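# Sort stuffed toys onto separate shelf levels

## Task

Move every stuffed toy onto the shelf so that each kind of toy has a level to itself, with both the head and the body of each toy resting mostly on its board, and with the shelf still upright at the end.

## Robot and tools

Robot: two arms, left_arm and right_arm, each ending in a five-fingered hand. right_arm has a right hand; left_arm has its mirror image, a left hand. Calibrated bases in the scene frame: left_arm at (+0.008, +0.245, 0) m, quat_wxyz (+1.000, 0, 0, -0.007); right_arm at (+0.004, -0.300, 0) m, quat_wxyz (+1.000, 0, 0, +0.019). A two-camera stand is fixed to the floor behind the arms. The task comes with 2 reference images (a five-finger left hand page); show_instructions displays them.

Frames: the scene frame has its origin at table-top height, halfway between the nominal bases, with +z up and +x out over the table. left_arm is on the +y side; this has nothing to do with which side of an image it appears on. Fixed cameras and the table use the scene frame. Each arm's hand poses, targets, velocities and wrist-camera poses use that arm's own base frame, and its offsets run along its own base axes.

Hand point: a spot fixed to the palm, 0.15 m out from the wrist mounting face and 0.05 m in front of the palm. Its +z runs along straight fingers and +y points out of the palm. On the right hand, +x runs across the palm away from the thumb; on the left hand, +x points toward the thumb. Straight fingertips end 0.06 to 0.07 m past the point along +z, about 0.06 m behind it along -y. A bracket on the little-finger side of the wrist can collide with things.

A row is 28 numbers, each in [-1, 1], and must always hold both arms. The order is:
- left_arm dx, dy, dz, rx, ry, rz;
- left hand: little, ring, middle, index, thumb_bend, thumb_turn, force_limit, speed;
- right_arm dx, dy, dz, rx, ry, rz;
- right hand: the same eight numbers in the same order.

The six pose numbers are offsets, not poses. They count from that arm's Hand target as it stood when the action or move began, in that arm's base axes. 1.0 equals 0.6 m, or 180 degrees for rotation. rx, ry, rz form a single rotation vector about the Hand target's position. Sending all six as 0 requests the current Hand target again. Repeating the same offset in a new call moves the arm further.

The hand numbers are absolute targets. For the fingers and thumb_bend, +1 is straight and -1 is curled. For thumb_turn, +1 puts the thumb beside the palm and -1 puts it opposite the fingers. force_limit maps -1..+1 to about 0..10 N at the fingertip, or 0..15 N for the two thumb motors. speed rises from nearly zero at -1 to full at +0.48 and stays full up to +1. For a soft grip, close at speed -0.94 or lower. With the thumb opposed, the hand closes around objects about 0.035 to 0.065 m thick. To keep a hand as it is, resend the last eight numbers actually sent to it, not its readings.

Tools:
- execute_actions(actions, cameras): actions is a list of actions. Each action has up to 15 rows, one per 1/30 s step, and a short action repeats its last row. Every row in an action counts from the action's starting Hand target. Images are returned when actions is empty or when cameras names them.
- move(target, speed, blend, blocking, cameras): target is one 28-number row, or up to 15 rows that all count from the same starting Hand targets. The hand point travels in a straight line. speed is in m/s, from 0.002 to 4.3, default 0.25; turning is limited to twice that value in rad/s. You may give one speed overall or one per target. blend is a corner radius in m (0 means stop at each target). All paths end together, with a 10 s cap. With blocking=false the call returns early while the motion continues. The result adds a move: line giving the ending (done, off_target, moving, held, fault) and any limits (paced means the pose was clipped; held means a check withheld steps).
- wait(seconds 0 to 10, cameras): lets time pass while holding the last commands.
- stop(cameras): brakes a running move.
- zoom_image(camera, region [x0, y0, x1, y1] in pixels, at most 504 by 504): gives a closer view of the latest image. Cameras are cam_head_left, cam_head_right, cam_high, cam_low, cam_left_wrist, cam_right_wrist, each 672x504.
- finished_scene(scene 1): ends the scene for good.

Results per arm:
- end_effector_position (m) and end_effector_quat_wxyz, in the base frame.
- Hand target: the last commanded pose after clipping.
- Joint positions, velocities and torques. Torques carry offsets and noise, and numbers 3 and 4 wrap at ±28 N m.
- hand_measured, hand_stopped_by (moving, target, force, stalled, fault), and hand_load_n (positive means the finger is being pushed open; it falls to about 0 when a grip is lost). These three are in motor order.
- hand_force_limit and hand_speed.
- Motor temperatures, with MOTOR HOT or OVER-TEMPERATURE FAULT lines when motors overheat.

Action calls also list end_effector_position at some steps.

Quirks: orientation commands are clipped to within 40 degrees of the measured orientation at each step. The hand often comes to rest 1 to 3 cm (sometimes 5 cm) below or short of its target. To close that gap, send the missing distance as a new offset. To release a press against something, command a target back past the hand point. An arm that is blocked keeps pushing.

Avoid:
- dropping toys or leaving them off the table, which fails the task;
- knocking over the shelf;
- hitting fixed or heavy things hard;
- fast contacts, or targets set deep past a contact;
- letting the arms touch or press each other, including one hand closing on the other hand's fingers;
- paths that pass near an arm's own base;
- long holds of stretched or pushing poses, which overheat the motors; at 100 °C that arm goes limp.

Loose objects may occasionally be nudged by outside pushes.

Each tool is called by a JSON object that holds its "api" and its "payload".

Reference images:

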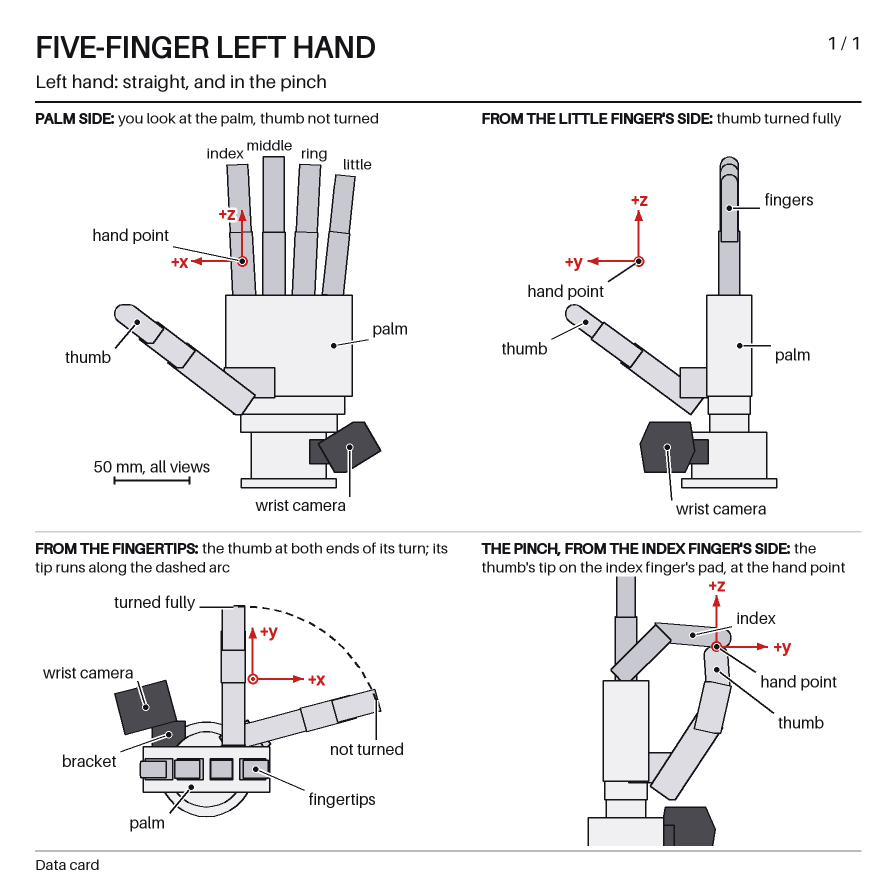

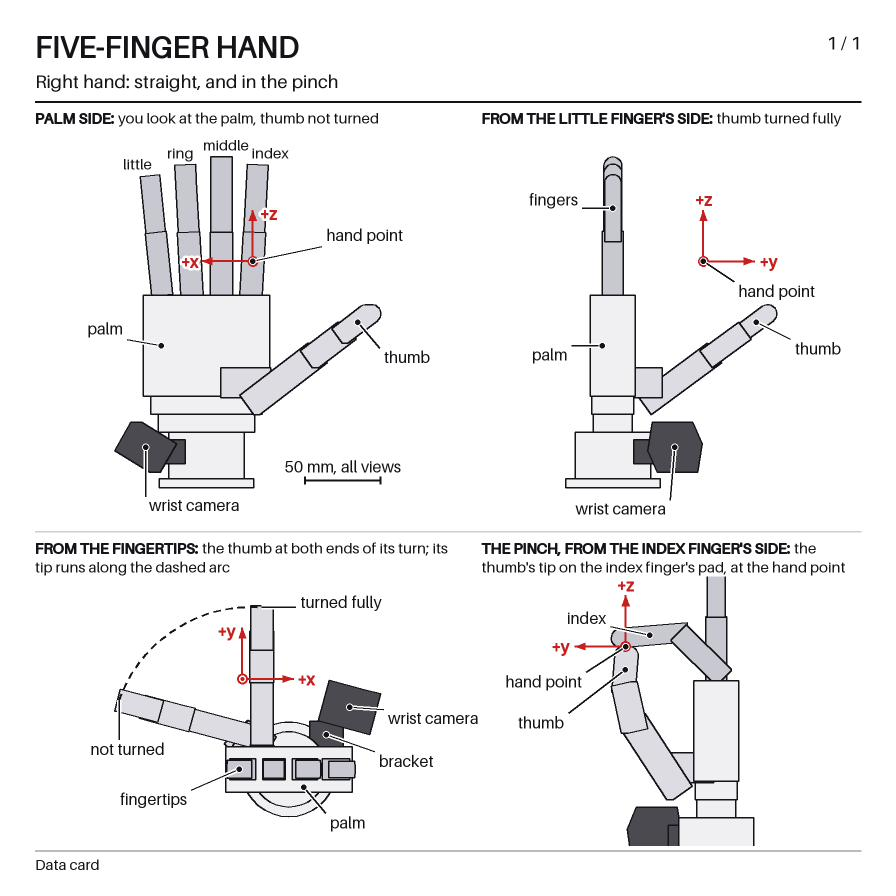

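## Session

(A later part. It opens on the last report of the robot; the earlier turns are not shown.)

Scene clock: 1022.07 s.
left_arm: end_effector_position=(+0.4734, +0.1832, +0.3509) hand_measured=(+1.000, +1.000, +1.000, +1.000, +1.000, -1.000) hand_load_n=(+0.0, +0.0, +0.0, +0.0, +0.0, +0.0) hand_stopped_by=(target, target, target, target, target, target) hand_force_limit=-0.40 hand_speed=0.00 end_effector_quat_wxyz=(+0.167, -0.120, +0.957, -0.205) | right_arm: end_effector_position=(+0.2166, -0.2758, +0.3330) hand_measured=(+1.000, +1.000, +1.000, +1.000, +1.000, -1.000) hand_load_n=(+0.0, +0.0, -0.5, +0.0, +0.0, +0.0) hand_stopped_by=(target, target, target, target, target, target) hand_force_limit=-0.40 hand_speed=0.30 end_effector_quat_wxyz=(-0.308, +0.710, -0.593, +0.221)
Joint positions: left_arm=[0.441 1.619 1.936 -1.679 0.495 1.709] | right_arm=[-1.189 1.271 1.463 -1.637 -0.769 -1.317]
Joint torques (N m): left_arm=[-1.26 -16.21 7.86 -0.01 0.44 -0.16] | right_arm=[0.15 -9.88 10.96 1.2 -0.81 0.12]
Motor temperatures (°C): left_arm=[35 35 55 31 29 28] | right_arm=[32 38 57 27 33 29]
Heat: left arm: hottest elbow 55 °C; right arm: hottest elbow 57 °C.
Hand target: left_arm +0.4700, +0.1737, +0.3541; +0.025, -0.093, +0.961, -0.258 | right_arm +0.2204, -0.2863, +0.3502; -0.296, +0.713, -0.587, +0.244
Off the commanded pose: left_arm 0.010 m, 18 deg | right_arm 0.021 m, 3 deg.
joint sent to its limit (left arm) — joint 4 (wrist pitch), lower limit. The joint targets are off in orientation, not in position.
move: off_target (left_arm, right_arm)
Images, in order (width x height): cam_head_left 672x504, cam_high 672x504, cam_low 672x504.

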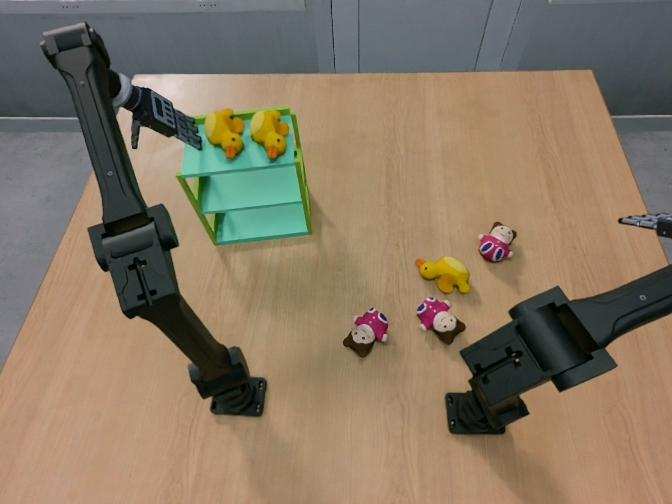

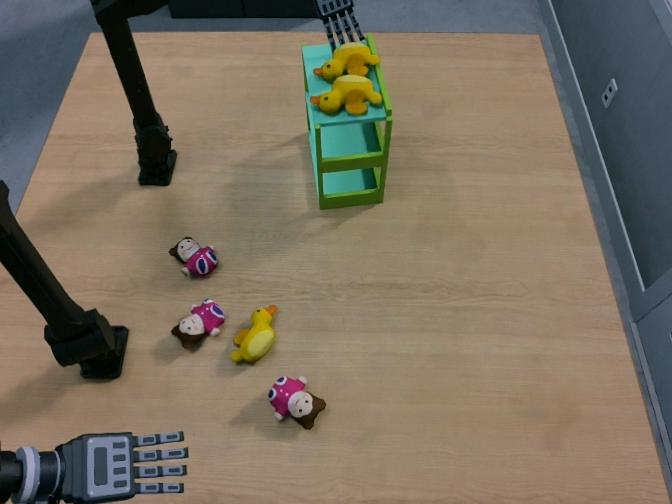

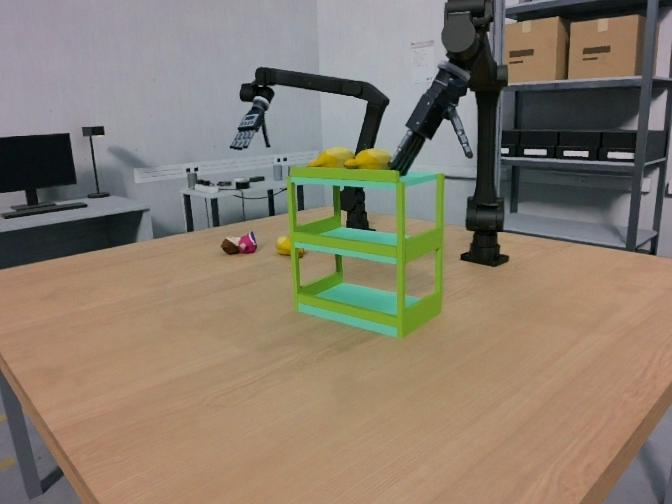

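{"api": "move", "payload": {"target": [[0.004,-0.055,0,0,0,0,1,1,1,1,1,-1,-0.4,0, 0,0,0,0,0,0,1,1,1,1,1,-1,-0.4,0.3]], "cameras": ["cam_head_left","cam_high","cam_low"], "speed": [0.04]}}

{"api": "zoom_image", "payload": {"camera": "cam_head_left", "region": [150, 40, 330, 200]}}

Scene clock: 1032.87 s.
left_arm: end_effector_position=(+0.4763, +0.1512, +0.3492) hand_measured=(+1.000, +1.000, +1.000, +1.000, +1.000, -1.000) hand_load_n=(+0.0, +0.0, +0.0, +0.0, +0.0, +0.0) hand_stopped_by=(target, target, target, target, target, target) hand_force_limit=-0.40 hand_speed=0.00 end_effector_quat_wxyz=(+0.153, -0.119, +0.957, -0.217) | right_arm: end_effector_position=(+0.2166, -0.2758, +0.3330) hand_measured=(+1.000, +1.000, +1.000, +1.000, +1.000, -1.000) hand_load_n=(+0.0, +0.0, +0.0, +0.0, +0.0, +0.0) hand_stopped_by=(target, target, target, target, target, target) hand_force_limit=-0.40 hand_speed=0.30 end_effector_quat_wxyz=(-0.308, +0.710, -0.593, +0.221)
Joint positions: left_arm=[0.385 1.609 1.92 -1.679 0.5 1.656] | right_arm=[-1.189 1.271 1.463 -1.637 -0.769 -1.317]
Joint torques (N m): left_arm=[-1.49 -16.26 7.95 -0.02 0.49 -0.16] | right_arm=[-0.03 -9.88 11.14 1.2 -0.79 0.1]
Motor temperatures (°C): left_arm=[35 35 55 31 29 28] | right_arm=[32 38 57 27 33 29]
Heat: left arm: hottest elbow 55 °C; right arm: hottest elbow 57 °C.
Hand target: left_arm +0.4724, +0.1407, +0.3539; +0.025, -0.093, +0.961, -0.258 | right_arm +0.2204, -0.2863, +0.3502; -0.296, +0.713, -0.587, +0.244
Off the commanded pose: left_arm 0.012 m, 16 deg | right_arm 0.021 m, 3 deg.
joint sent to its limit (left arm) — joint 4 (wrist pitch), lower limit. The joint targets are off in orientation, not in position.
move: off_target (left_arm, right_arm)
Images, in order (width x height): cam_head_left 672x504, cam_high 672x504, cam_low 672x504.

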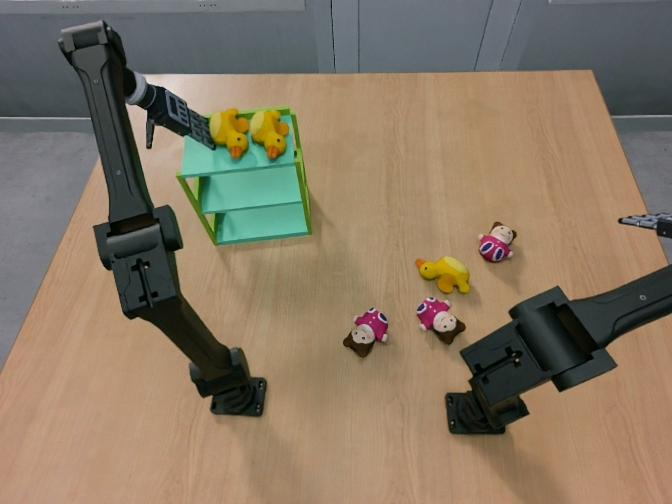

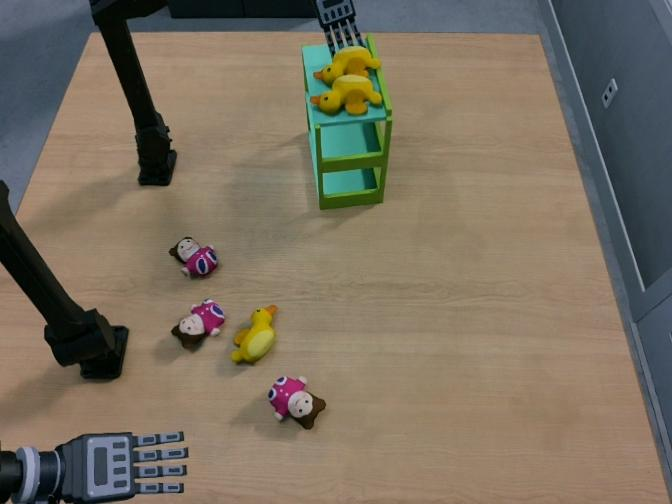

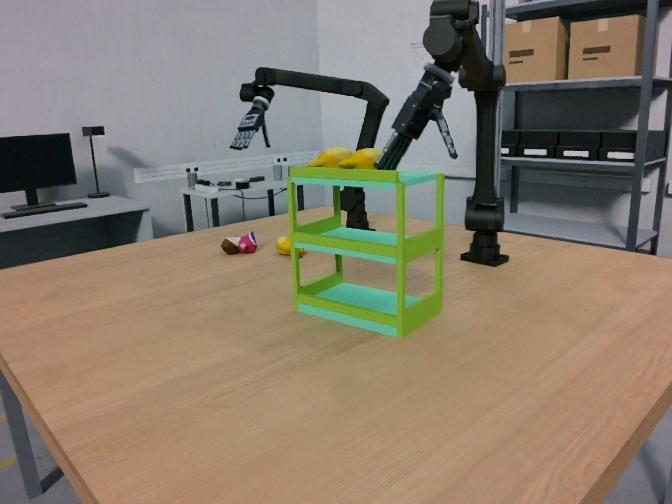

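Scaled by 2.800 from the camera's 672x504 image, which has a finer 960x720 frame.

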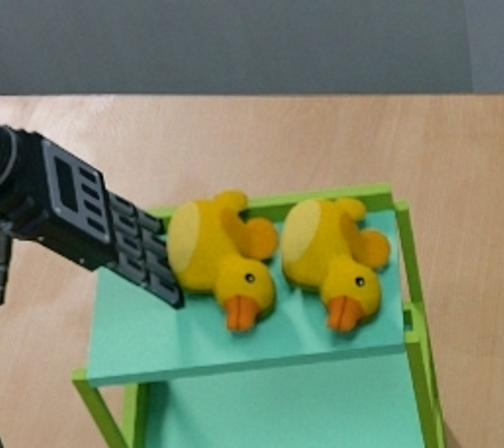

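{"api": "move", "payload": {"target": [[0.0,0.1,0,0,0,0,1,1,1,1,1,-1,-0.4,0, 0,0,0,0,0,0,1,1,1,1,1,-1,-0.4,0.3],[0.0,0.14,0.15,0,0,0,1,1,1,1,1,-1,-0.4,0, 0,0,0,0,0,0,1,1,1,1,1,-1,-0.4,0.3],[-0.35,0.1,0.05,0,0,0,1,1,1,1,1,-1,-0.4,0, 0,0,0,0,0,0,1,1,1,1,1,-1,-0.4,0.3]], "cameras": ["cam_head_left","cam_high"], "speed": [0.1,0.2,0.3], "blend": [0.0,0.03,0]}}

{"api": "zoom_image", "payload": {"camera": "cam_head_left", "region": [370, 190, 530, 350]}}

{"api": "zoom_image", "payload": {"camera": "cam_head_left", "region": [150, 40, 330, 200]}}

{"api": "zoom_image", "payload": {"camera": "cam_high", "region": [150, 220, 350, 450]}}

Scene clock: 1049.27 s.
left_arm: end_effector_position=(+0.2618, +0.1998, +0.3868) hand_measured=(+1.000, +1.000, +1.000, +1.000, +1.000, -1.000) hand_load_n=(+0.0, +0.5, +0.0, +0.5, +0.0, +0.0) hand_stopped_by=(target, target, target, target, target, target) hand_force_limit=-0.40 hand_speed=0.00 end_effector_quat_wxyz=(+0.229, -0.157, +0.956, -0.097) | right_arm: end_effector_position=(+0.2166, -0.2758, +0.3330) hand_measured=(+1.000, +1.000, +1.000, +1.000, +1.000, -1.000) hand_load_n=(+0.0, +0.0, +0.0, +0.0, +0.0, +0.0) hand_stopped_by=(target, target, target, target, target, target) hand_force_limit=-0.40 hand_speed=0.30 end_effector_quat_wxyz=(-0.308, +0.710, -0.593, +0.221)
Joint positions: left_arm=[0.695 1.085 1.512 -1.681 0.398 1.876] | right_arm=[-1.189 1.271 1.463 -1.637 -0.769 -1.317]
Joint torques (N m): left_arm=[-0.62 -4.78 8.12 0.29 0.11 0.18] | right_arm=[0.03 -9.7 11.08 1.26 -0.79 0.11]
Motor temperatures (°C): left_arm=[35 35 55 31 29 28] | right_arm=[32 38 57 27 33 29]
Heat: left arm: hottest elbow 55 °C; right arm: hottest elbow 57 °C.
Hand target: left_arm +0.2623, +0.2007, +0.3840; +0.025, -0.093, +0.961, -0.258 | right_arm +0.2204, -0.2863, +0.3502; -0.296, +0.713, -0.587, +0.244
Off the commanded pose: left_arm 0.003 m, 31 deg | right_arm 0.021 m, 3 deg.
joint sent to its limit (left arm) — joint 4 (wrist pitch), lower limit. The joint targets are off in orientation, not in position.
move: off_target (left_arm, right_arm)
Images, in order (width x height): cam_head_left 672x504, cam_high 672x504.

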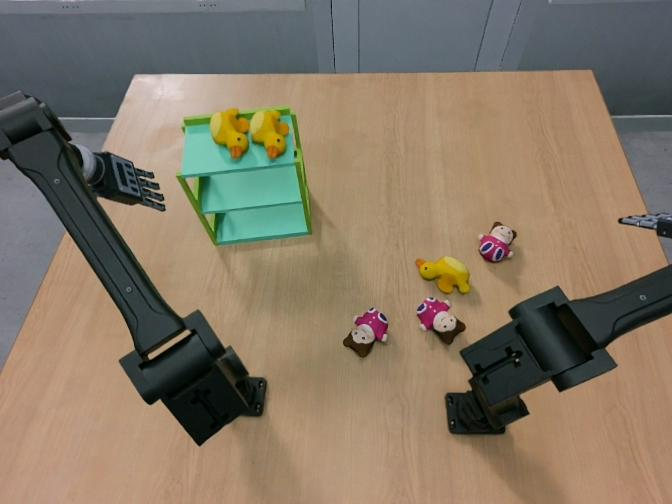

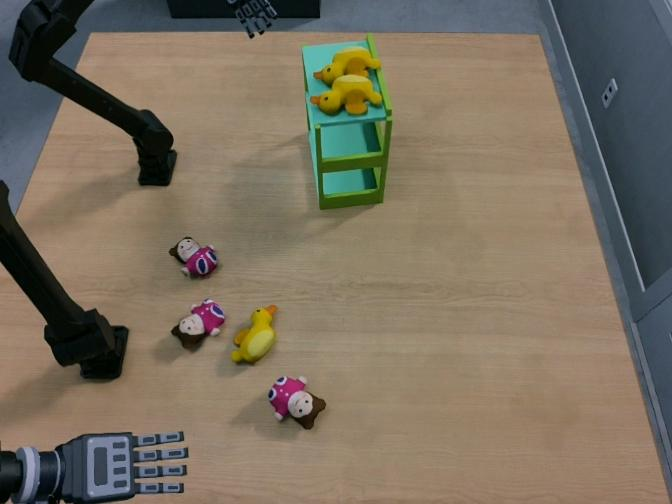

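Scaled by 3.150 from the camera's 672x504 image, which has a finer 960x720 frame.

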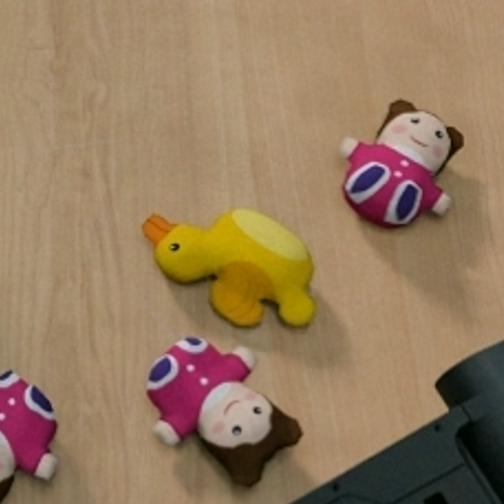

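Scaled by 2.800 from the camera's 672x504 image, which has a finer 960x720 frame.

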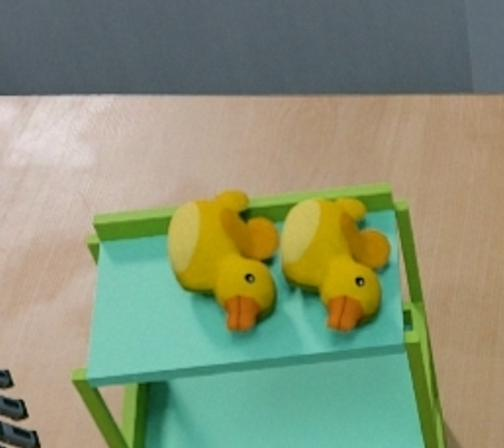

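Scaled by 2.191 from the camera's 672x504 image, which has a finer 960x720 frame.

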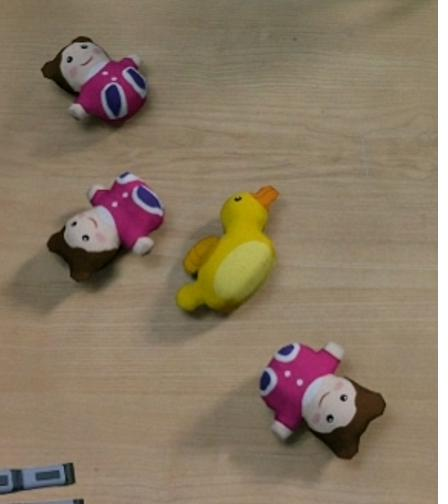

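{"api": "move", "payload": {"target": [[0,0,0,0,0,0,1,1,1,1,1,-1,-0.4,0,0.15,0.40,-0.12,0,0,-0.17,0.5,0.5,0.5,0.5,1,-1,-0.4,0.3],[0,0,0,0,0,0,1,1,1,1,1,-1,-0.4,0,0.184,0.491,-0.38,0,0,-0.211,0.5,0.5,0.5,0.5,1,-1,-0.4,0.3]], "cameras": ["cam_head_left","cam_right_wrist"], "speed": [0.35,0.2], "blend": [0.04,0]}}

Scene clock: 1069.27 s.
left_arm: end_effector_position=(+0.2618, +0.1998, +0.3868) hand_measured=(+1.000, +1.000, +1.000, +1.000, +1.000, -1.000) hand_load_n=(+0.0, +0.0, +0.0, +0.0, +0.0, +0.0) hand_stopped_by=(target, target, target, target, target, target) hand_force_limit=-0.40 hand_speed=0.00 end_effector_quat_wxyz=(+0.229, -0.157, +0.956, -0.097) | right_arm: end_effector_position=(+0.3249, +0.0039, +0.1191) hand_measured=(+0.500, +0.500, +0.500, +0.500, +1.000, -1.000) hand_load_n=(+0.0, +0.0, +0.0, +0.0, +0.0, +0.0) hand_stopped_by=(target, target, target, target, target, target) hand_force_limit=-0.40 hand_speed=0.30 end_effector_quat_wxyz=(+0.189, -0.488, +0.788, -0.324)
Joint positions: left_arm=[0.695 1.085 1.512 -1.681 0.398 1.876] | right_arm=[0.093 0.826 0.571 -0.634 0.392 0.415]
Joint torques (N m): left_arm=[-0.56 -4.84 8.14 0.29 0.11 0.18] | right_arm=[1.44 -2.14 8.8 2.33 0.3 0.19]
Motor temperatures (°C): left_arm=[35 34 57 31 29 28] | right_arm=[32 38 57 27 33 29]
Heat: left arm: hottest elbow 57 °C; right arm: hottest elbow 57 °C.
Hand target: left_arm +0.2628, +0.2004, +0.3832; +0.223, -0.151, +0.958, -0.098 (not the last commanded pose) | right_arm +0.3307, +0.0083, +0.1221; +0.200, -0.483, +0.787, -0.327
Off the commanded pose: left_arm 0.003 m, 31 deg | right_arm 0.008 m, 1 deg.
move: off_target (left_arm)
Images, in order (width x height): cam_head_left 672x504, cam_right_wrist 672x504.

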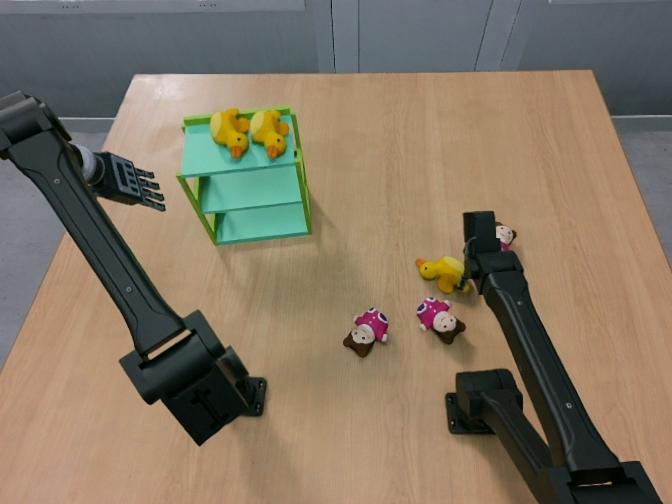

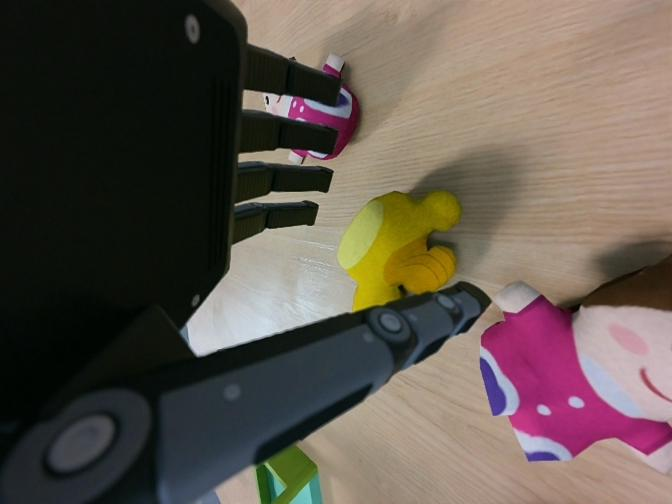

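{"api": "execute_actions", "payload": {"actions": [], "cameras": ["cam_right_wrist","cam_head_left"]}}

Scene clock: 1109.30 s.
left_arm: end_effector_position=(+0.2618, +0.1998, +0.3868) hand_measured=(+1.000, +1.000, +1.000, +1.000, +1.000, -1.000) hand_load_n=(+0.0, +0.0, +0.0, +0.0, +0.0, +0.0) hand_stopped_by=(target, target, target, target, target, target) hand_force_limit=-0.40 hand_speed=0.00 end_effector_quat_wxyz=(+0.229, -0.157, +0.956, -0.097) | right_arm: end_effector_position=(+0.3249, +0.0039, +0.1191) hand_measured=(+0.500, +0.500, +0.500, +0.500, +1.000, -1.000) hand_load_n=(+0.0, +0.0, +0.0, +0.0, +0.0, +0.0) hand_stopped_by=(target, target, target, target, target, target) hand_force_limit=-0.40 hand_speed=0.30 end_effector_quat_wxyz=(+0.189, -0.488, +0.788, -0.324)
Joint positions: left_arm=[0.695 1.085 1.512 -1.681 0.398 1.876] | right_arm=[0.093 0.826 0.571 -0.634 0.392 0.415]
Joint velocities: within noise
Joint torques (N m): left_arm=[-0.56 -4.78 8.13 0.31 0.11 0.18] | right_arm=[1.14 -2.9 8.69 2.29 0.29 0.16]
Motor temperatures (°C): left_arm=[35 33 57 31 29 28] | right_arm=[32 37 56 27 33 29]
Heat: left arm: hottest elbow 57 °C; right arm: hottest elbow 56 °C.
Hand target: left_arm +0.2628, +0.2004, +0.3832; +0.223, -0.151, +0.958, -0.098 (not the last commanded pose) | right_arm +0.3307, +0.0083, +0.1221; +0.200, -0.483, +0.787, -0.327
Off the commanded pose: left_arm 0.003 m, 31 deg | right_arm 0.008 m, 1 deg.
Images, in order (width x height): cam_head_left 672x504, cam_right_wrist 672x504.

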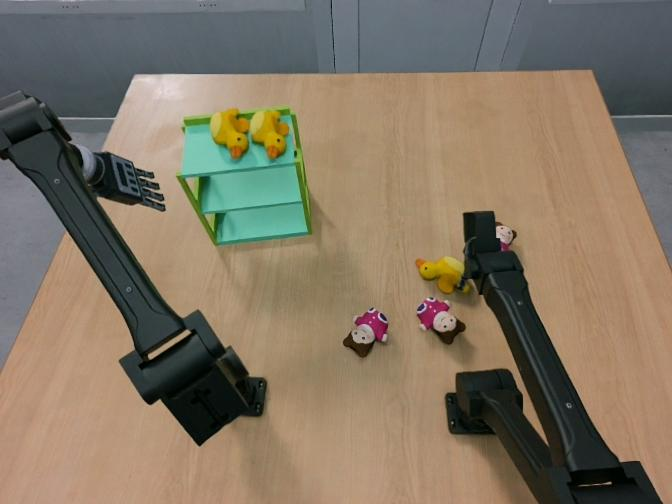

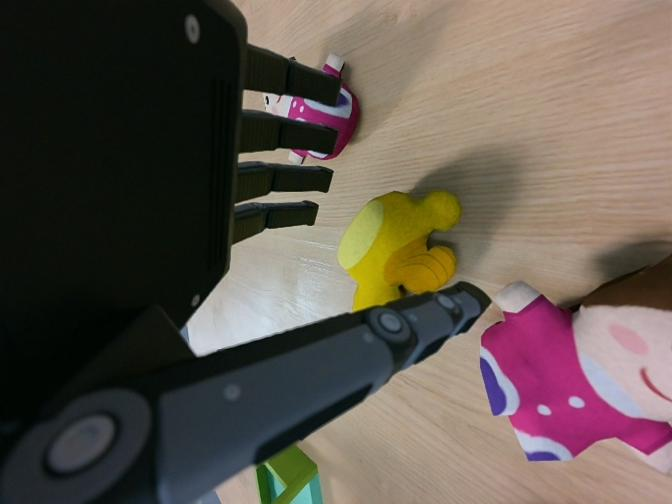

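{"api": "move", "payload": {"target": [0,0,0,0,0,0,1,1,1,1,1,-1,-0.4,0,0.05,0.0333,-0.0333,0,0,0,0.5,0.5,0.5,0.5,1,-1,-0.4,0.3], "speed": 0.1, "cameras": ["cam_right_wrist"]}}

Scene clock: 1132.40 s.
left_arm: end_effector_position=(+0.2618, +0.1998, +0.3868) hand_measured=(+1.000, +1.000, +1.000, +1.000, +1.000, -1.000) hand_load_n=(+0.5, -0.5, +0.0, +0.0, +0.0, +0.0) hand_stopped_by=(target, target, target, target, target, target) hand_force_limit=-0.40 hand_speed=0.00 end_effector_quat_wxyz=(+0.229, -0.157, +0.956, -0.097) | right_arm: end_effector_position=(+0.3477, +0.0218, +0.0912) hand_measured=(+0.500, +0.500, +0.500, +0.500, +1.000, -1.000) hand_load_n=(+0.0, +0.0, +0.0, +0.0, +0.0, +0.0) hand_stopped_by=(target, target, target, target, target, target) hand_force_limit=-0.40 hand_speed=0.30 end_effector_quat_wxyz=(+0.182, -0.490, +0.789, -0.322)
Joint positions: left_arm=[0.695 1.085 1.512 -1.681 0.398 1.876] | right_arm=[0.155 0.965 0.571 -0.532 0.433 0.468]
Joint torques (N m): left_arm=[-0.62 -4.72 8.13 0.28 0.11 0.18] | right_arm=[1.26 -3.66 9.72 2.3 0.38 0.14]
Motor temperatures (°C): left_arm=[35 33 57 31 29 28] | right_arm=[32 37 55 27 33 29]
Heat: left arm: hottest elbow 57 °C; right arm: hottest elbow 55 °C.
Hand target: left_arm +0.2628, +0.2004, +0.3832; +0.223, -0.151, +0.958, -0.098 | right_arm +0.3607, +0.0283, +0.1022; +0.200, -0.483, +0.787, -0.327
Off the commanded pose: left_arm 0.004 m, 1 deg | right_arm 0.018 m, 2 deg.
move: off_target (right_arm)
Images, in order (width x height): cam_right_wrist 672x504.

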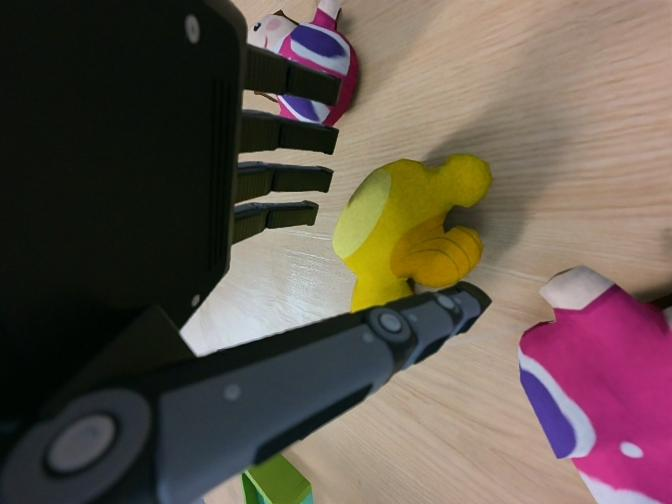

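{"api": "move", "payload": {"target": [0,0,0,0,0,0,1,1,1,1,1,-1,-0.4,0,0.024,0.0252,-0.03,0,0,0,0.5,0.5,0.5,0.5,1,-1,-0.4,0.3], "speed": 0.1, "cameras": ["cam_right_wrist"]}}

Scene clock: 1140.07 s.
left_arm: end_effector_position=(+0.2618, +0.1998, +0.3868) hand_measured=(+1.000, +1.000, +1.000, +1.000, +1.000, -1.000) hand_load_n=(+0.0, +0.0, +0.5, +0.0, +0.0, +0.0) hand_stopped_by=(target, target, target, target, target, target) hand_force_limit=-0.40 hand_speed=0.00 end_effector_quat_wxyz=(+0.229, -0.157, +0.956, -0.097) | right_arm: end_effector_position=(+0.3611, +0.0357, +0.0738) hand_measured=(+0.500, +0.500, +0.500, +0.500, +1.000, -1.000) hand_load_n=(+0.0, +0.0, +0.0, +0.0, +0.0, +0.0) hand_stopped_by=(target, target, target, target, target, target) hand_force_limit=-0.40 hand_speed=0.30 end_effector_quat_wxyz=(+0.182, -0.490, +0.789, -0.323)
Joint positions: left_arm=[0.695 1.085 1.512 -1.681 0.398 1.876] | right_arm=[0.199 1.049 0.571 -0.464 0.46 0.507]
Joint torques (N m): left_arm=[-0.56 -4.84 8.16 0.28 0.11 0.18] | right_arm=[1.49 -4.95 9.5 2.14 0.39 0.18]
Motor temperatures (°C): left_arm=[35 32 57 31 29 28] | right_arm=[32 37 55 27 33 29]
Heat: left arm: hottest elbow 57 °C; right arm: hottest elbow 55 °C.
Hand target: left_arm +0.2628, +0.2004, +0.3832; +0.223, -0.151, +0.958, -0.098 | right_arm +0.3751, +0.0434, +0.0843; +0.200, -0.483, +0.787, -0.327
Off the commanded pose: left_arm 0.004 m, 1 deg | right_arm 0.019 m, 2 deg.
move: off_target (right_arm)
Images, in order (width x height): cam_right_wrist 672x504.

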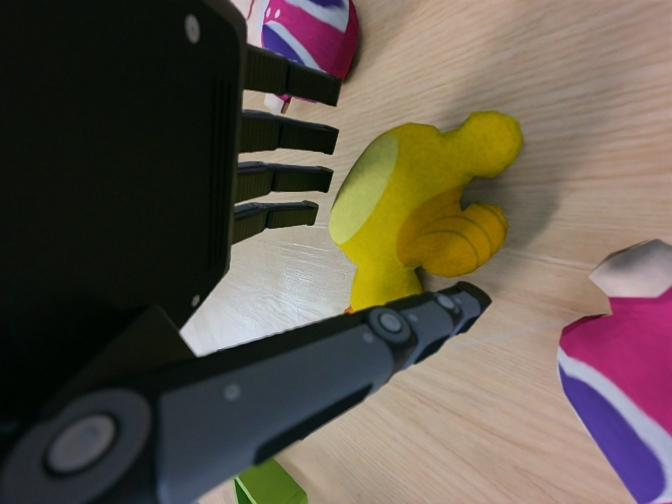

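{"api": "move", "payload": {"target": [0,0,0,0,0,0,1,1,1,1,1,-1,-0.4,0,0.005,0.022,-0.037,0,0,0,0.5,0.5,0.5,0.5,1,-1,-0.4,0.3], "speed": 0.1, "cameras": ["cam_right_wrist"]}}

Scene clock: 1146.90 s.
left_arm: end_effector_position=(+0.2618, +0.1998, +0.3868) hand_measured=(+1.000, +1.000, +1.000, +1.000, +1.000, -1.000) hand_load_n=(+0.0, +0.0, +0.0, +0.0, +0.0, -0.5) hand_stopped_by=(target, target, target, target, target, target) hand_force_limit=-0.40 hand_speed=0.00 end_effector_quat_wxyz=(+0.229, -0.157, +0.956, -0.097) | right_arm: end_effector_position=(+0.3743, +0.0507, +0.0628) hand_measured=(+0.500, +0.500, +0.500, +0.500, +1.000, -1.000) hand_load_n=(+0.0, +0.0, +0.0, +0.0, -0.5, +0.0) hand_stopped_by=(target, target, target, target, target, target) hand_force_limit=-0.40 hand_speed=0.30 end_effector_quat_wxyz=(+0.193, -0.486, +0.787, -0.327)
Joint positions: left_arm=[0.695 1.085 1.512 -1.681 0.398 1.876] | right_arm=[0.241 1.112 0.571 -0.394 0.486 0.544]
Joint torques (N m): left_arm=[-0.56 -4.78 8.12 0.31 0.11 0.18] | right_arm=[1.67 -5.42 7.69 2.32 0.4 0.18]
Motor temperatures (°C): left_arm=[35 32 57 31 29 28] | right_arm=[32 37 55 27 33 29]
Heat: left arm: hottest elbow 57 °C; right arm: hottest elbow 55 °C.
Hand target: left_arm +0.2628, +0.2004, +0.3832; +0.223, -0.151, +0.958, -0.098 | right_arm +0.3782, +0.0566, +0.0621; +0.200, -0.483, +0.787, -0.327
Off the commanded pose: left_arm 0.004 m, 1 deg | right_arm 0.007 m, 1 deg.
move: done
Images, in order (width x height): cam_right_wrist 672x504.

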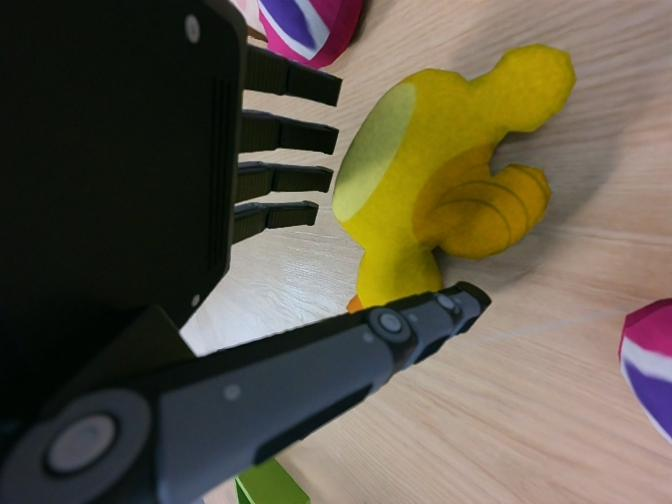

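{"api": "move", "payload": {"target": [0,0,0,0,0,0,1,1,1,1,1,-1,-0.4,0,-0.008,0.004,-0.033,0,0,0,0.5,0.5,0.5,0.5,1,-1,-0.4,0.3], "speed": 0.1, "cameras": ["cam_right_wrist"]}}

Scene clock: 1155.17 s.
left_arm: end_effector_position=(+0.2618, +0.1998, +0.3868) hand_measured=(+1.000, +1.000, +1.000, +1.000, +1.000, -1.000) hand_load_n=(+0.0, +0.0, +0.0, +0.0, +0.0, +0.0) hand_stopped_by=(target, target, target, target, target, target) hand_force_limit=-0.40 hand_speed=0.00 end_effector_quat_wxyz=(+0.229, -0.157, +0.956, -0.097) | right_arm: end_effector_position=(+0.3714, +0.0530, +0.0448) hand_measured=(+0.500, +0.500, +0.500, +0.500, +1.000, -1.000) hand_load_n=(+0.0, +0.0, +0.0, +0.0, +0.0, +0.0) hand_stopped_by=(target, target, target, target, target, target) hand_force_limit=-0.40 hand_speed=0.30 end_effector_quat_wxyz=(+0.194, -0.484, +0.788, -0.328)
Joint positions: left_arm=[0.695 1.085 1.512 -1.681 0.398 1.876] | right_arm=[0.252 1.141 0.534 -0.329 0.494 0.556]
Joint torques (N m): left_arm=[-0.62 -4.84 8.16 0.28 0.11 0.18] | right_arm=[1.85 -4.78 7.09 2.17 0.41 0.16]
Motor temperatures (°C): left_arm=[35 32 57 31 29 28] | right_arm=[32 37 54 27 33 29]
Heat: left arm: hottest elbow 57 °C; right arm: hottest elbow 54 °C.
Hand target: left_arm +0.2628, +0.2004, +0.3832; +0.223, -0.151, +0.958, -0.098 | right_arm +0.3733, +0.0590, +0.0422; +0.200, -0.483, +0.787, -0.327
Off the commanded pose: left_arm 0.004 m, 1 deg | right_arm 0.007 m, 1 deg.
move: done
Images, in order (width x height): cam_right_wrist 672x504.

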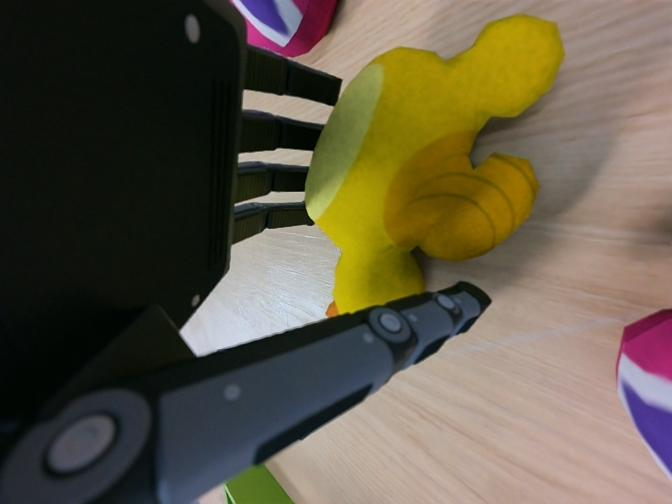

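{"api": "move", "payload": {"target": [0,0,0,0,0,0,1,1,1,1,1,-1,-0.4,0,0.005,0.008,-0.036,0,0,0,0.5,0.5,0.5,0.5,1,-1,-0.4,0.3], "speed": 0.08, "cameras": ["cam_right_wrist"]}}

Scene clock: 1164.87 s.
left_arm: end_effector_position=(+0.2618, +0.1998, +0.3868) hand_measured=(+1.000, +1.000, +1.000, +1.000, +1.000, -1.000) hand_load_n=(+0.0, +0.0, +0.0, +0.0, +0.0, +0.0) hand_stopped_by=(target, target, target, target, target, target) hand_force_limit=-0.40 hand_speed=0.00 end_effector_quat_wxyz=(+0.229, -0.157, +0.956, -0.097) | right_arm: end_effector_position=(+0.3789, +0.0578, +0.0304) hand_measured=(+0.500, +0.500, +0.500, +0.500, +1.000, -1.000) hand_load_n=(+0.0, +0.0, -1.0, +0.0, +0.0, +0.0) hand_stopped_by=(target, target, target, target, target, target) hand_force_limit=-0.40 hand_speed=0.30 end_effector_quat_wxyz=(+0.201, -0.480, +0.786, -0.333)
Joint positions: left_arm=[0.695 1.085 1.512 -1.681 0.398 1.876] | right_arm=[0.266 1.197 0.519 -0.247 0.507 0.567]
Joint torques (N m): left_arm=[-0.62 -4.78 8.14 0.31 0.11 0.17] | right_arm=[0.97 -4.89 6.42 2.25 0.13 0.17]
Motor temperatures (°C): left_arm=[35 32 57 31 29 28] | right_arm=[32 37 53 27 33 29]
Heat: left arm: hottest elbow 57 °C; right arm: hottest elbow 53 °C.
Hand target: left_arm +0.2628, +0.2004, +0.3832; +0.223, -0.151, +0.958, -0.098 | right_arm +0.3763, +0.0637, +0.0207; +0.200, -0.483, +0.787, -0.327
Off the commanded pose: left_arm 0.004 m, 1 deg | right_arm 0.012 m, 1 deg.
move: off_target (right_arm)
Images, in order (width x height): cam_right_wrist 672x504.

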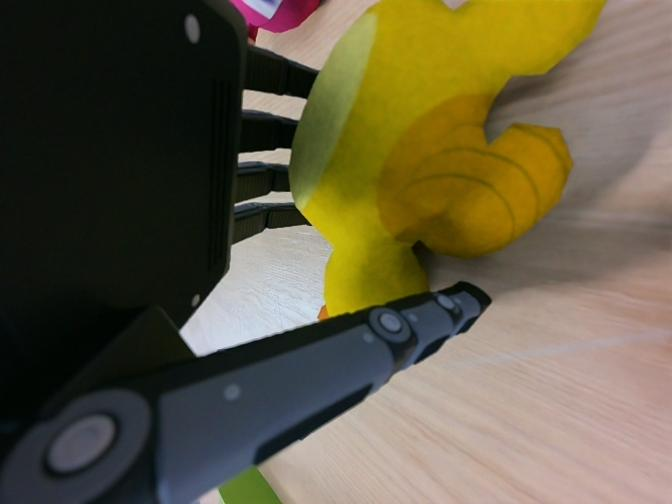

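{"api": "move", "payload": {"target": [0,0,0,0,0,0,1,1,1,1,1,-1,-0.4,0,0.0,-0.011,0,0,0,0,-0.3,-0.3,-0.3,-0.3,-0.1,-1,-0.4,-0.7], "speed": 0.08, "cameras": ["cam_right_wrist"]}}

Scene clock: 1176.33 s.
left_arm: end_effector_position=(+0.2618, +0.1998, +0.3868) hand_measured=(+1.000, +1.000, +1.000, +1.000, +1.000, -1.000) hand_load_n=(+0.0, +0.0, +0.0, +0.0, +0.0, +0.0) hand_stopped_by=(target, target, target, target, target, target) hand_force_limit=-0.40 hand_speed=0.00 end_effector_quat_wxyz=(+0.229, -0.157, +0.956, -0.097) | right_arm: end_effector_position=(+0.3777, +0.0604, +0.0275) hand_measured=(-0.300, -0.078, -0.048, -0.300, +0.750, -1.000) hand_load_n=(+2.5, +0.0, +0.0, +2.0, +6.0, +3.5) hand_stopped_by=(target, force, force, target, force, target) hand_force_limit=-0.40 hand_speed=-0.70 end_effector_quat_wxyz=(+0.205, -0.482, +0.786, -0.327)
Joint positions: left_arm=[0.695 1.085 1.512 -1.681 0.398 1.876] | right_arm=[0.266 1.199 0.511 -0.233 0.493 0.567]
Joint torques (N m): left_arm=[-0.56 -4.84 8.12 0.29 0.11 0.18] | right_arm=[-0.21 -5.6 6.6 2.19 0.21 -0.07]
Motor temperatures (°C): left_arm=[35 32 57 31 29 28] | right_arm=[32 37 53 27 32 29]
Heat: left arm: hottest elbow 57 °C; right arm: hottest elbow 53 °C.
Hand target: left_arm +0.2628, +0.2004, +0.3832; +0.223, -0.151, +0.958, -0.098 | right_arm +0.3764, +0.0571, +0.0206; +0.200, -0.483, +0.787, -0.327
Off the commanded pose: left_arm 0.004 m, 1 deg | right_arm 0.008 m, 1 deg.
move: done
Images, in order (width x height): cam_right_wrist 672x504.

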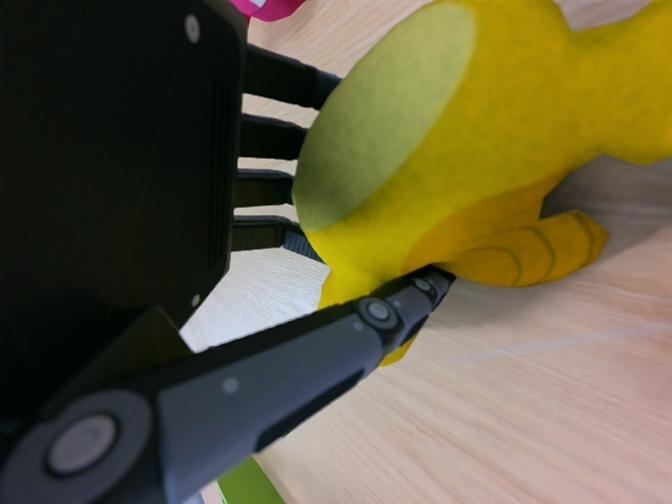

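{"api": "move", "payload": {"target": [0,0,0,0,0,0,1,1,1,1,1,-1,-0.4,0,0.0,0.0,0.2,0,0,0,-0.3,-0.3,-0.3,-0.3,-0.1,-1,-0.4,-0.7], "speed": 0.12, "cameras": ["cam_right_wrist"]}}

Scene clock: 1180.57 s.
left_arm: end_effector_position=(+0.2618, +0.1998, +0.3868) hand_measured=(+1.000, +1.000, +1.000, +1.000, +1.000, -1.000) hand_load_n=(-0.5, +0.0, +0.0, +0.0, +0.0, +0.0) hand_stopped_by=(target, target, target, target, target, target) hand_force_limit=-0.40 hand_speed=0.00 end_effector_quat_wxyz=(+0.229, -0.157, +0.956, -0.097) | right_arm: end_effector_position=(+0.3595, +0.0554, +0.1133) hand_measured=(-0.300, -0.078, -0.048, -0.300, +0.750, -1.000) hand_load_n=(+2.0, +0.5, +0.0, +2.0, +5.5, +3.5) hand_stopped_by=(target, force, force, target, force, target) hand_force_limit=-0.40 hand_speed=-0.70 end_effector_quat_wxyz=(+0.180, -0.493, +0.789, -0.320)
Joint positions: left_arm=[0.695 1.085 1.512 -1.681 0.398 1.876] | right_arm=[0.266 1.01 0.666 -0.634 0.493 0.567]
Joint torques (N m): left_arm=[-0.56 -4.78 8.13 0.29 0.11 0.17] | right_arm=[-0.32 -6.42 11.9 0.92 0.23 -0.08]
Motor temperatures (°C): left_arm=[35 32 57 31 29 28] | right_arm=[32 37 52 27 32 29]
Heat: left arm: hottest elbow 57 °C; right arm: hottest elbow 52 °C.
Hand target: left_arm +0.2628, +0.2004, +0.3832; +0.223, -0.151, +0.958, -0.098 | right_arm +0.3764, +0.0571, +0.1407; +0.200, -0.483, +0.787, -0.327
Off the commanded pose: left_arm 0.004 m, 1 deg | right_arm 0.032 m, 3 deg.
move: off_target (right_arm)
Images, in order (width x height): cam_right_wrist 672x504.

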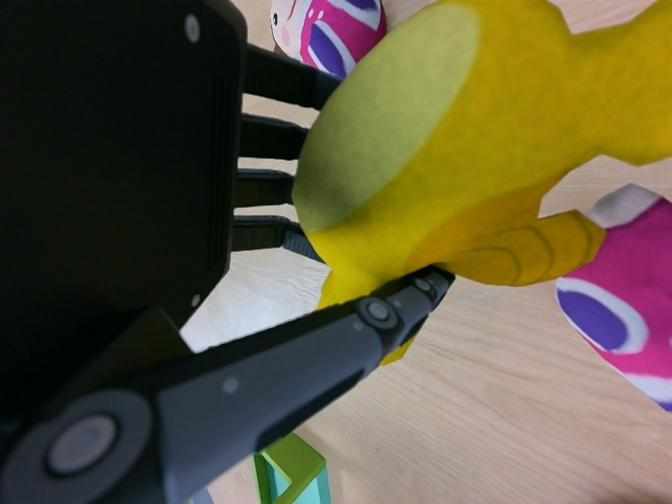

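{"api": "execute_actions", "payload": {"actions": [], "cameras": ["cam_head_left","cam_high","cam_low"]}}

{"api": "zoom_image", "payload": {"camera": "cam_head_left", "region": [160, 90, 330, 250]}}

{"api": "zoom_image", "payload": {"camera": "cam_high", "region": [270, 20, 420, 220]}}

Scene clock: 1188.03 s.
left_arm: end_effector_position=(+0.2618, +0.1998, +0.3868) hand_measured=(+1.000, +1.000, +1.000, +1.000, +1.000, -1.000) hand_load_n=(+0.0, +0.0, +0.0, +0.0, +0.0, +0.0) hand_stopped_by=(target, target, target, target, target, target) hand_force_limit=-0.40 hand_speed=0.00 end_effector_quat_wxyz=(+0.229, -0.157, +0.956, -0.097) | right_arm: end_effector_position=(+0.3595, +0.0554, +0.1133) hand_measured=(-0.300, -0.078, -0.048, -0.300, +0.750, -1.000) hand_load_n=(+2.5, +0.5, +0.0, +2.0, +5.5, +3.5) hand_stopped_by=(target, force, force, target, force, target) hand_force_limit=-0.40 hand_speed=-0.70 end_effector_quat_wxyz=(+0.180, -0.493, +0.789, -0.320)
Joint positions: left_arm=[0.695 1.085 1.512 -1.681 0.398 1.876] | right_arm=[0.266 1.01 0.666 -0.634 0.493 0.567]
Joint velocities: within noise
Joint torques (N m): left_arm=[-0.56 -4.84 8.12 0.29 0.11 0.17] | right_arm=[-0.21 -5.95 11.89 1.01 0.24 -0.03]
Motor temperatures (°C): left_arm=[35 32 57 31 29 28] | right_arm=[32 37 54 27 32 29]
Heat: left arm: hottest elbow 57 °C; right arm: hottest elbow 54 °C.
Hand target: left_arm +0.2628, +0.2004, +0.3832; +0.223, -0.151, +0.958, -0.098 | right_arm +0.3764, +0.0571, +0.1407; +0.200, -0.483, +0.787, -0.327
Off the commanded pose: left_arm 0.004 m, 1 deg | right_arm 0.032 m, 3 deg.
Images, in order (width x height): cam_head_left 672x504, cam_high 672x504, cam_low 672x504.

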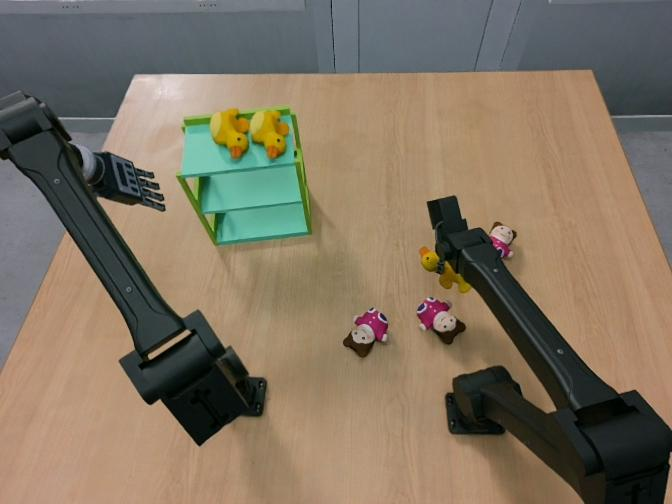

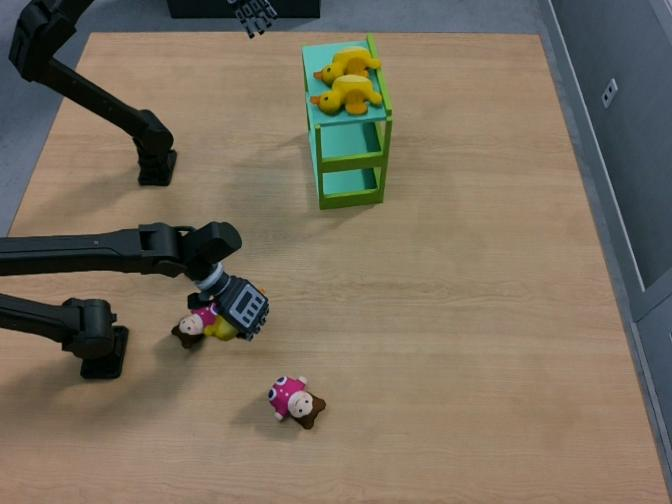

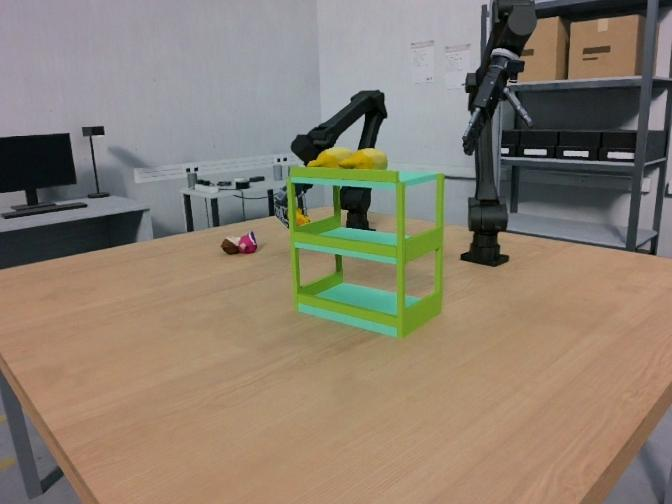

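Scaled by 2.965 from the camera's 672x504 image, which has a finer 960x720 frame.

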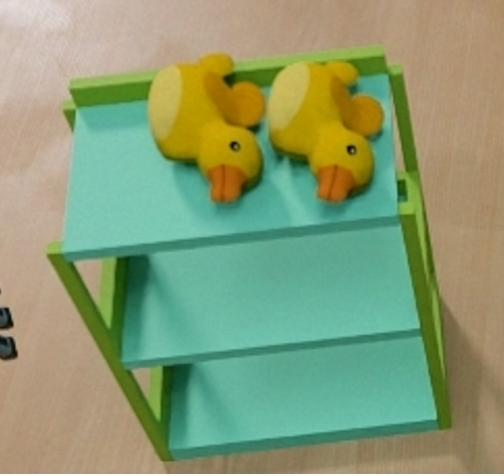

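Scaled by 2.520 from the camera's 672x504 image, which has a finer 960x720 frame.

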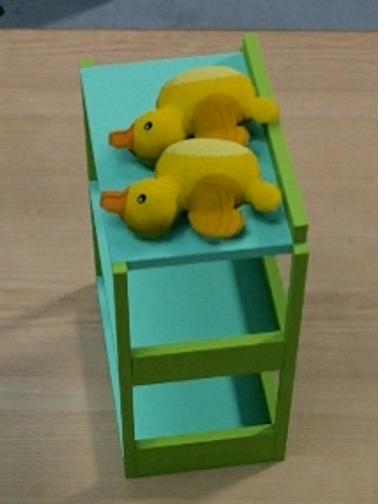

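{"api": "zoom_image", "payload": {"camera": "cam_head_left", "region": [390, 220, 530, 325]}}

{"api": "zoom_image", "payload": {"camera": "cam_high", "region": [150, 250, 290, 355]}}

Scaled by 3.600 from the camera's 672x504 image, which has a finer 960x720 frame.

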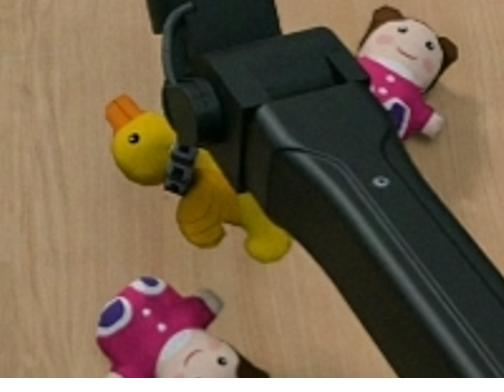

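Scaled by 3.600 from the camera's 672x504 image, which has a finer 960x720 frame.

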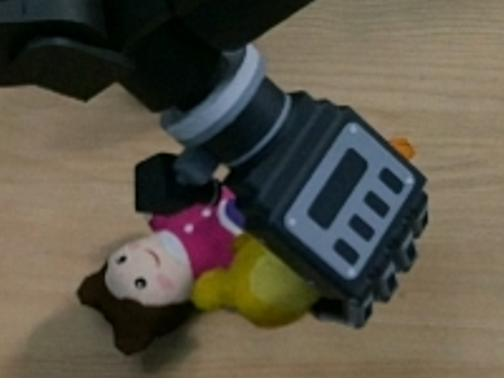

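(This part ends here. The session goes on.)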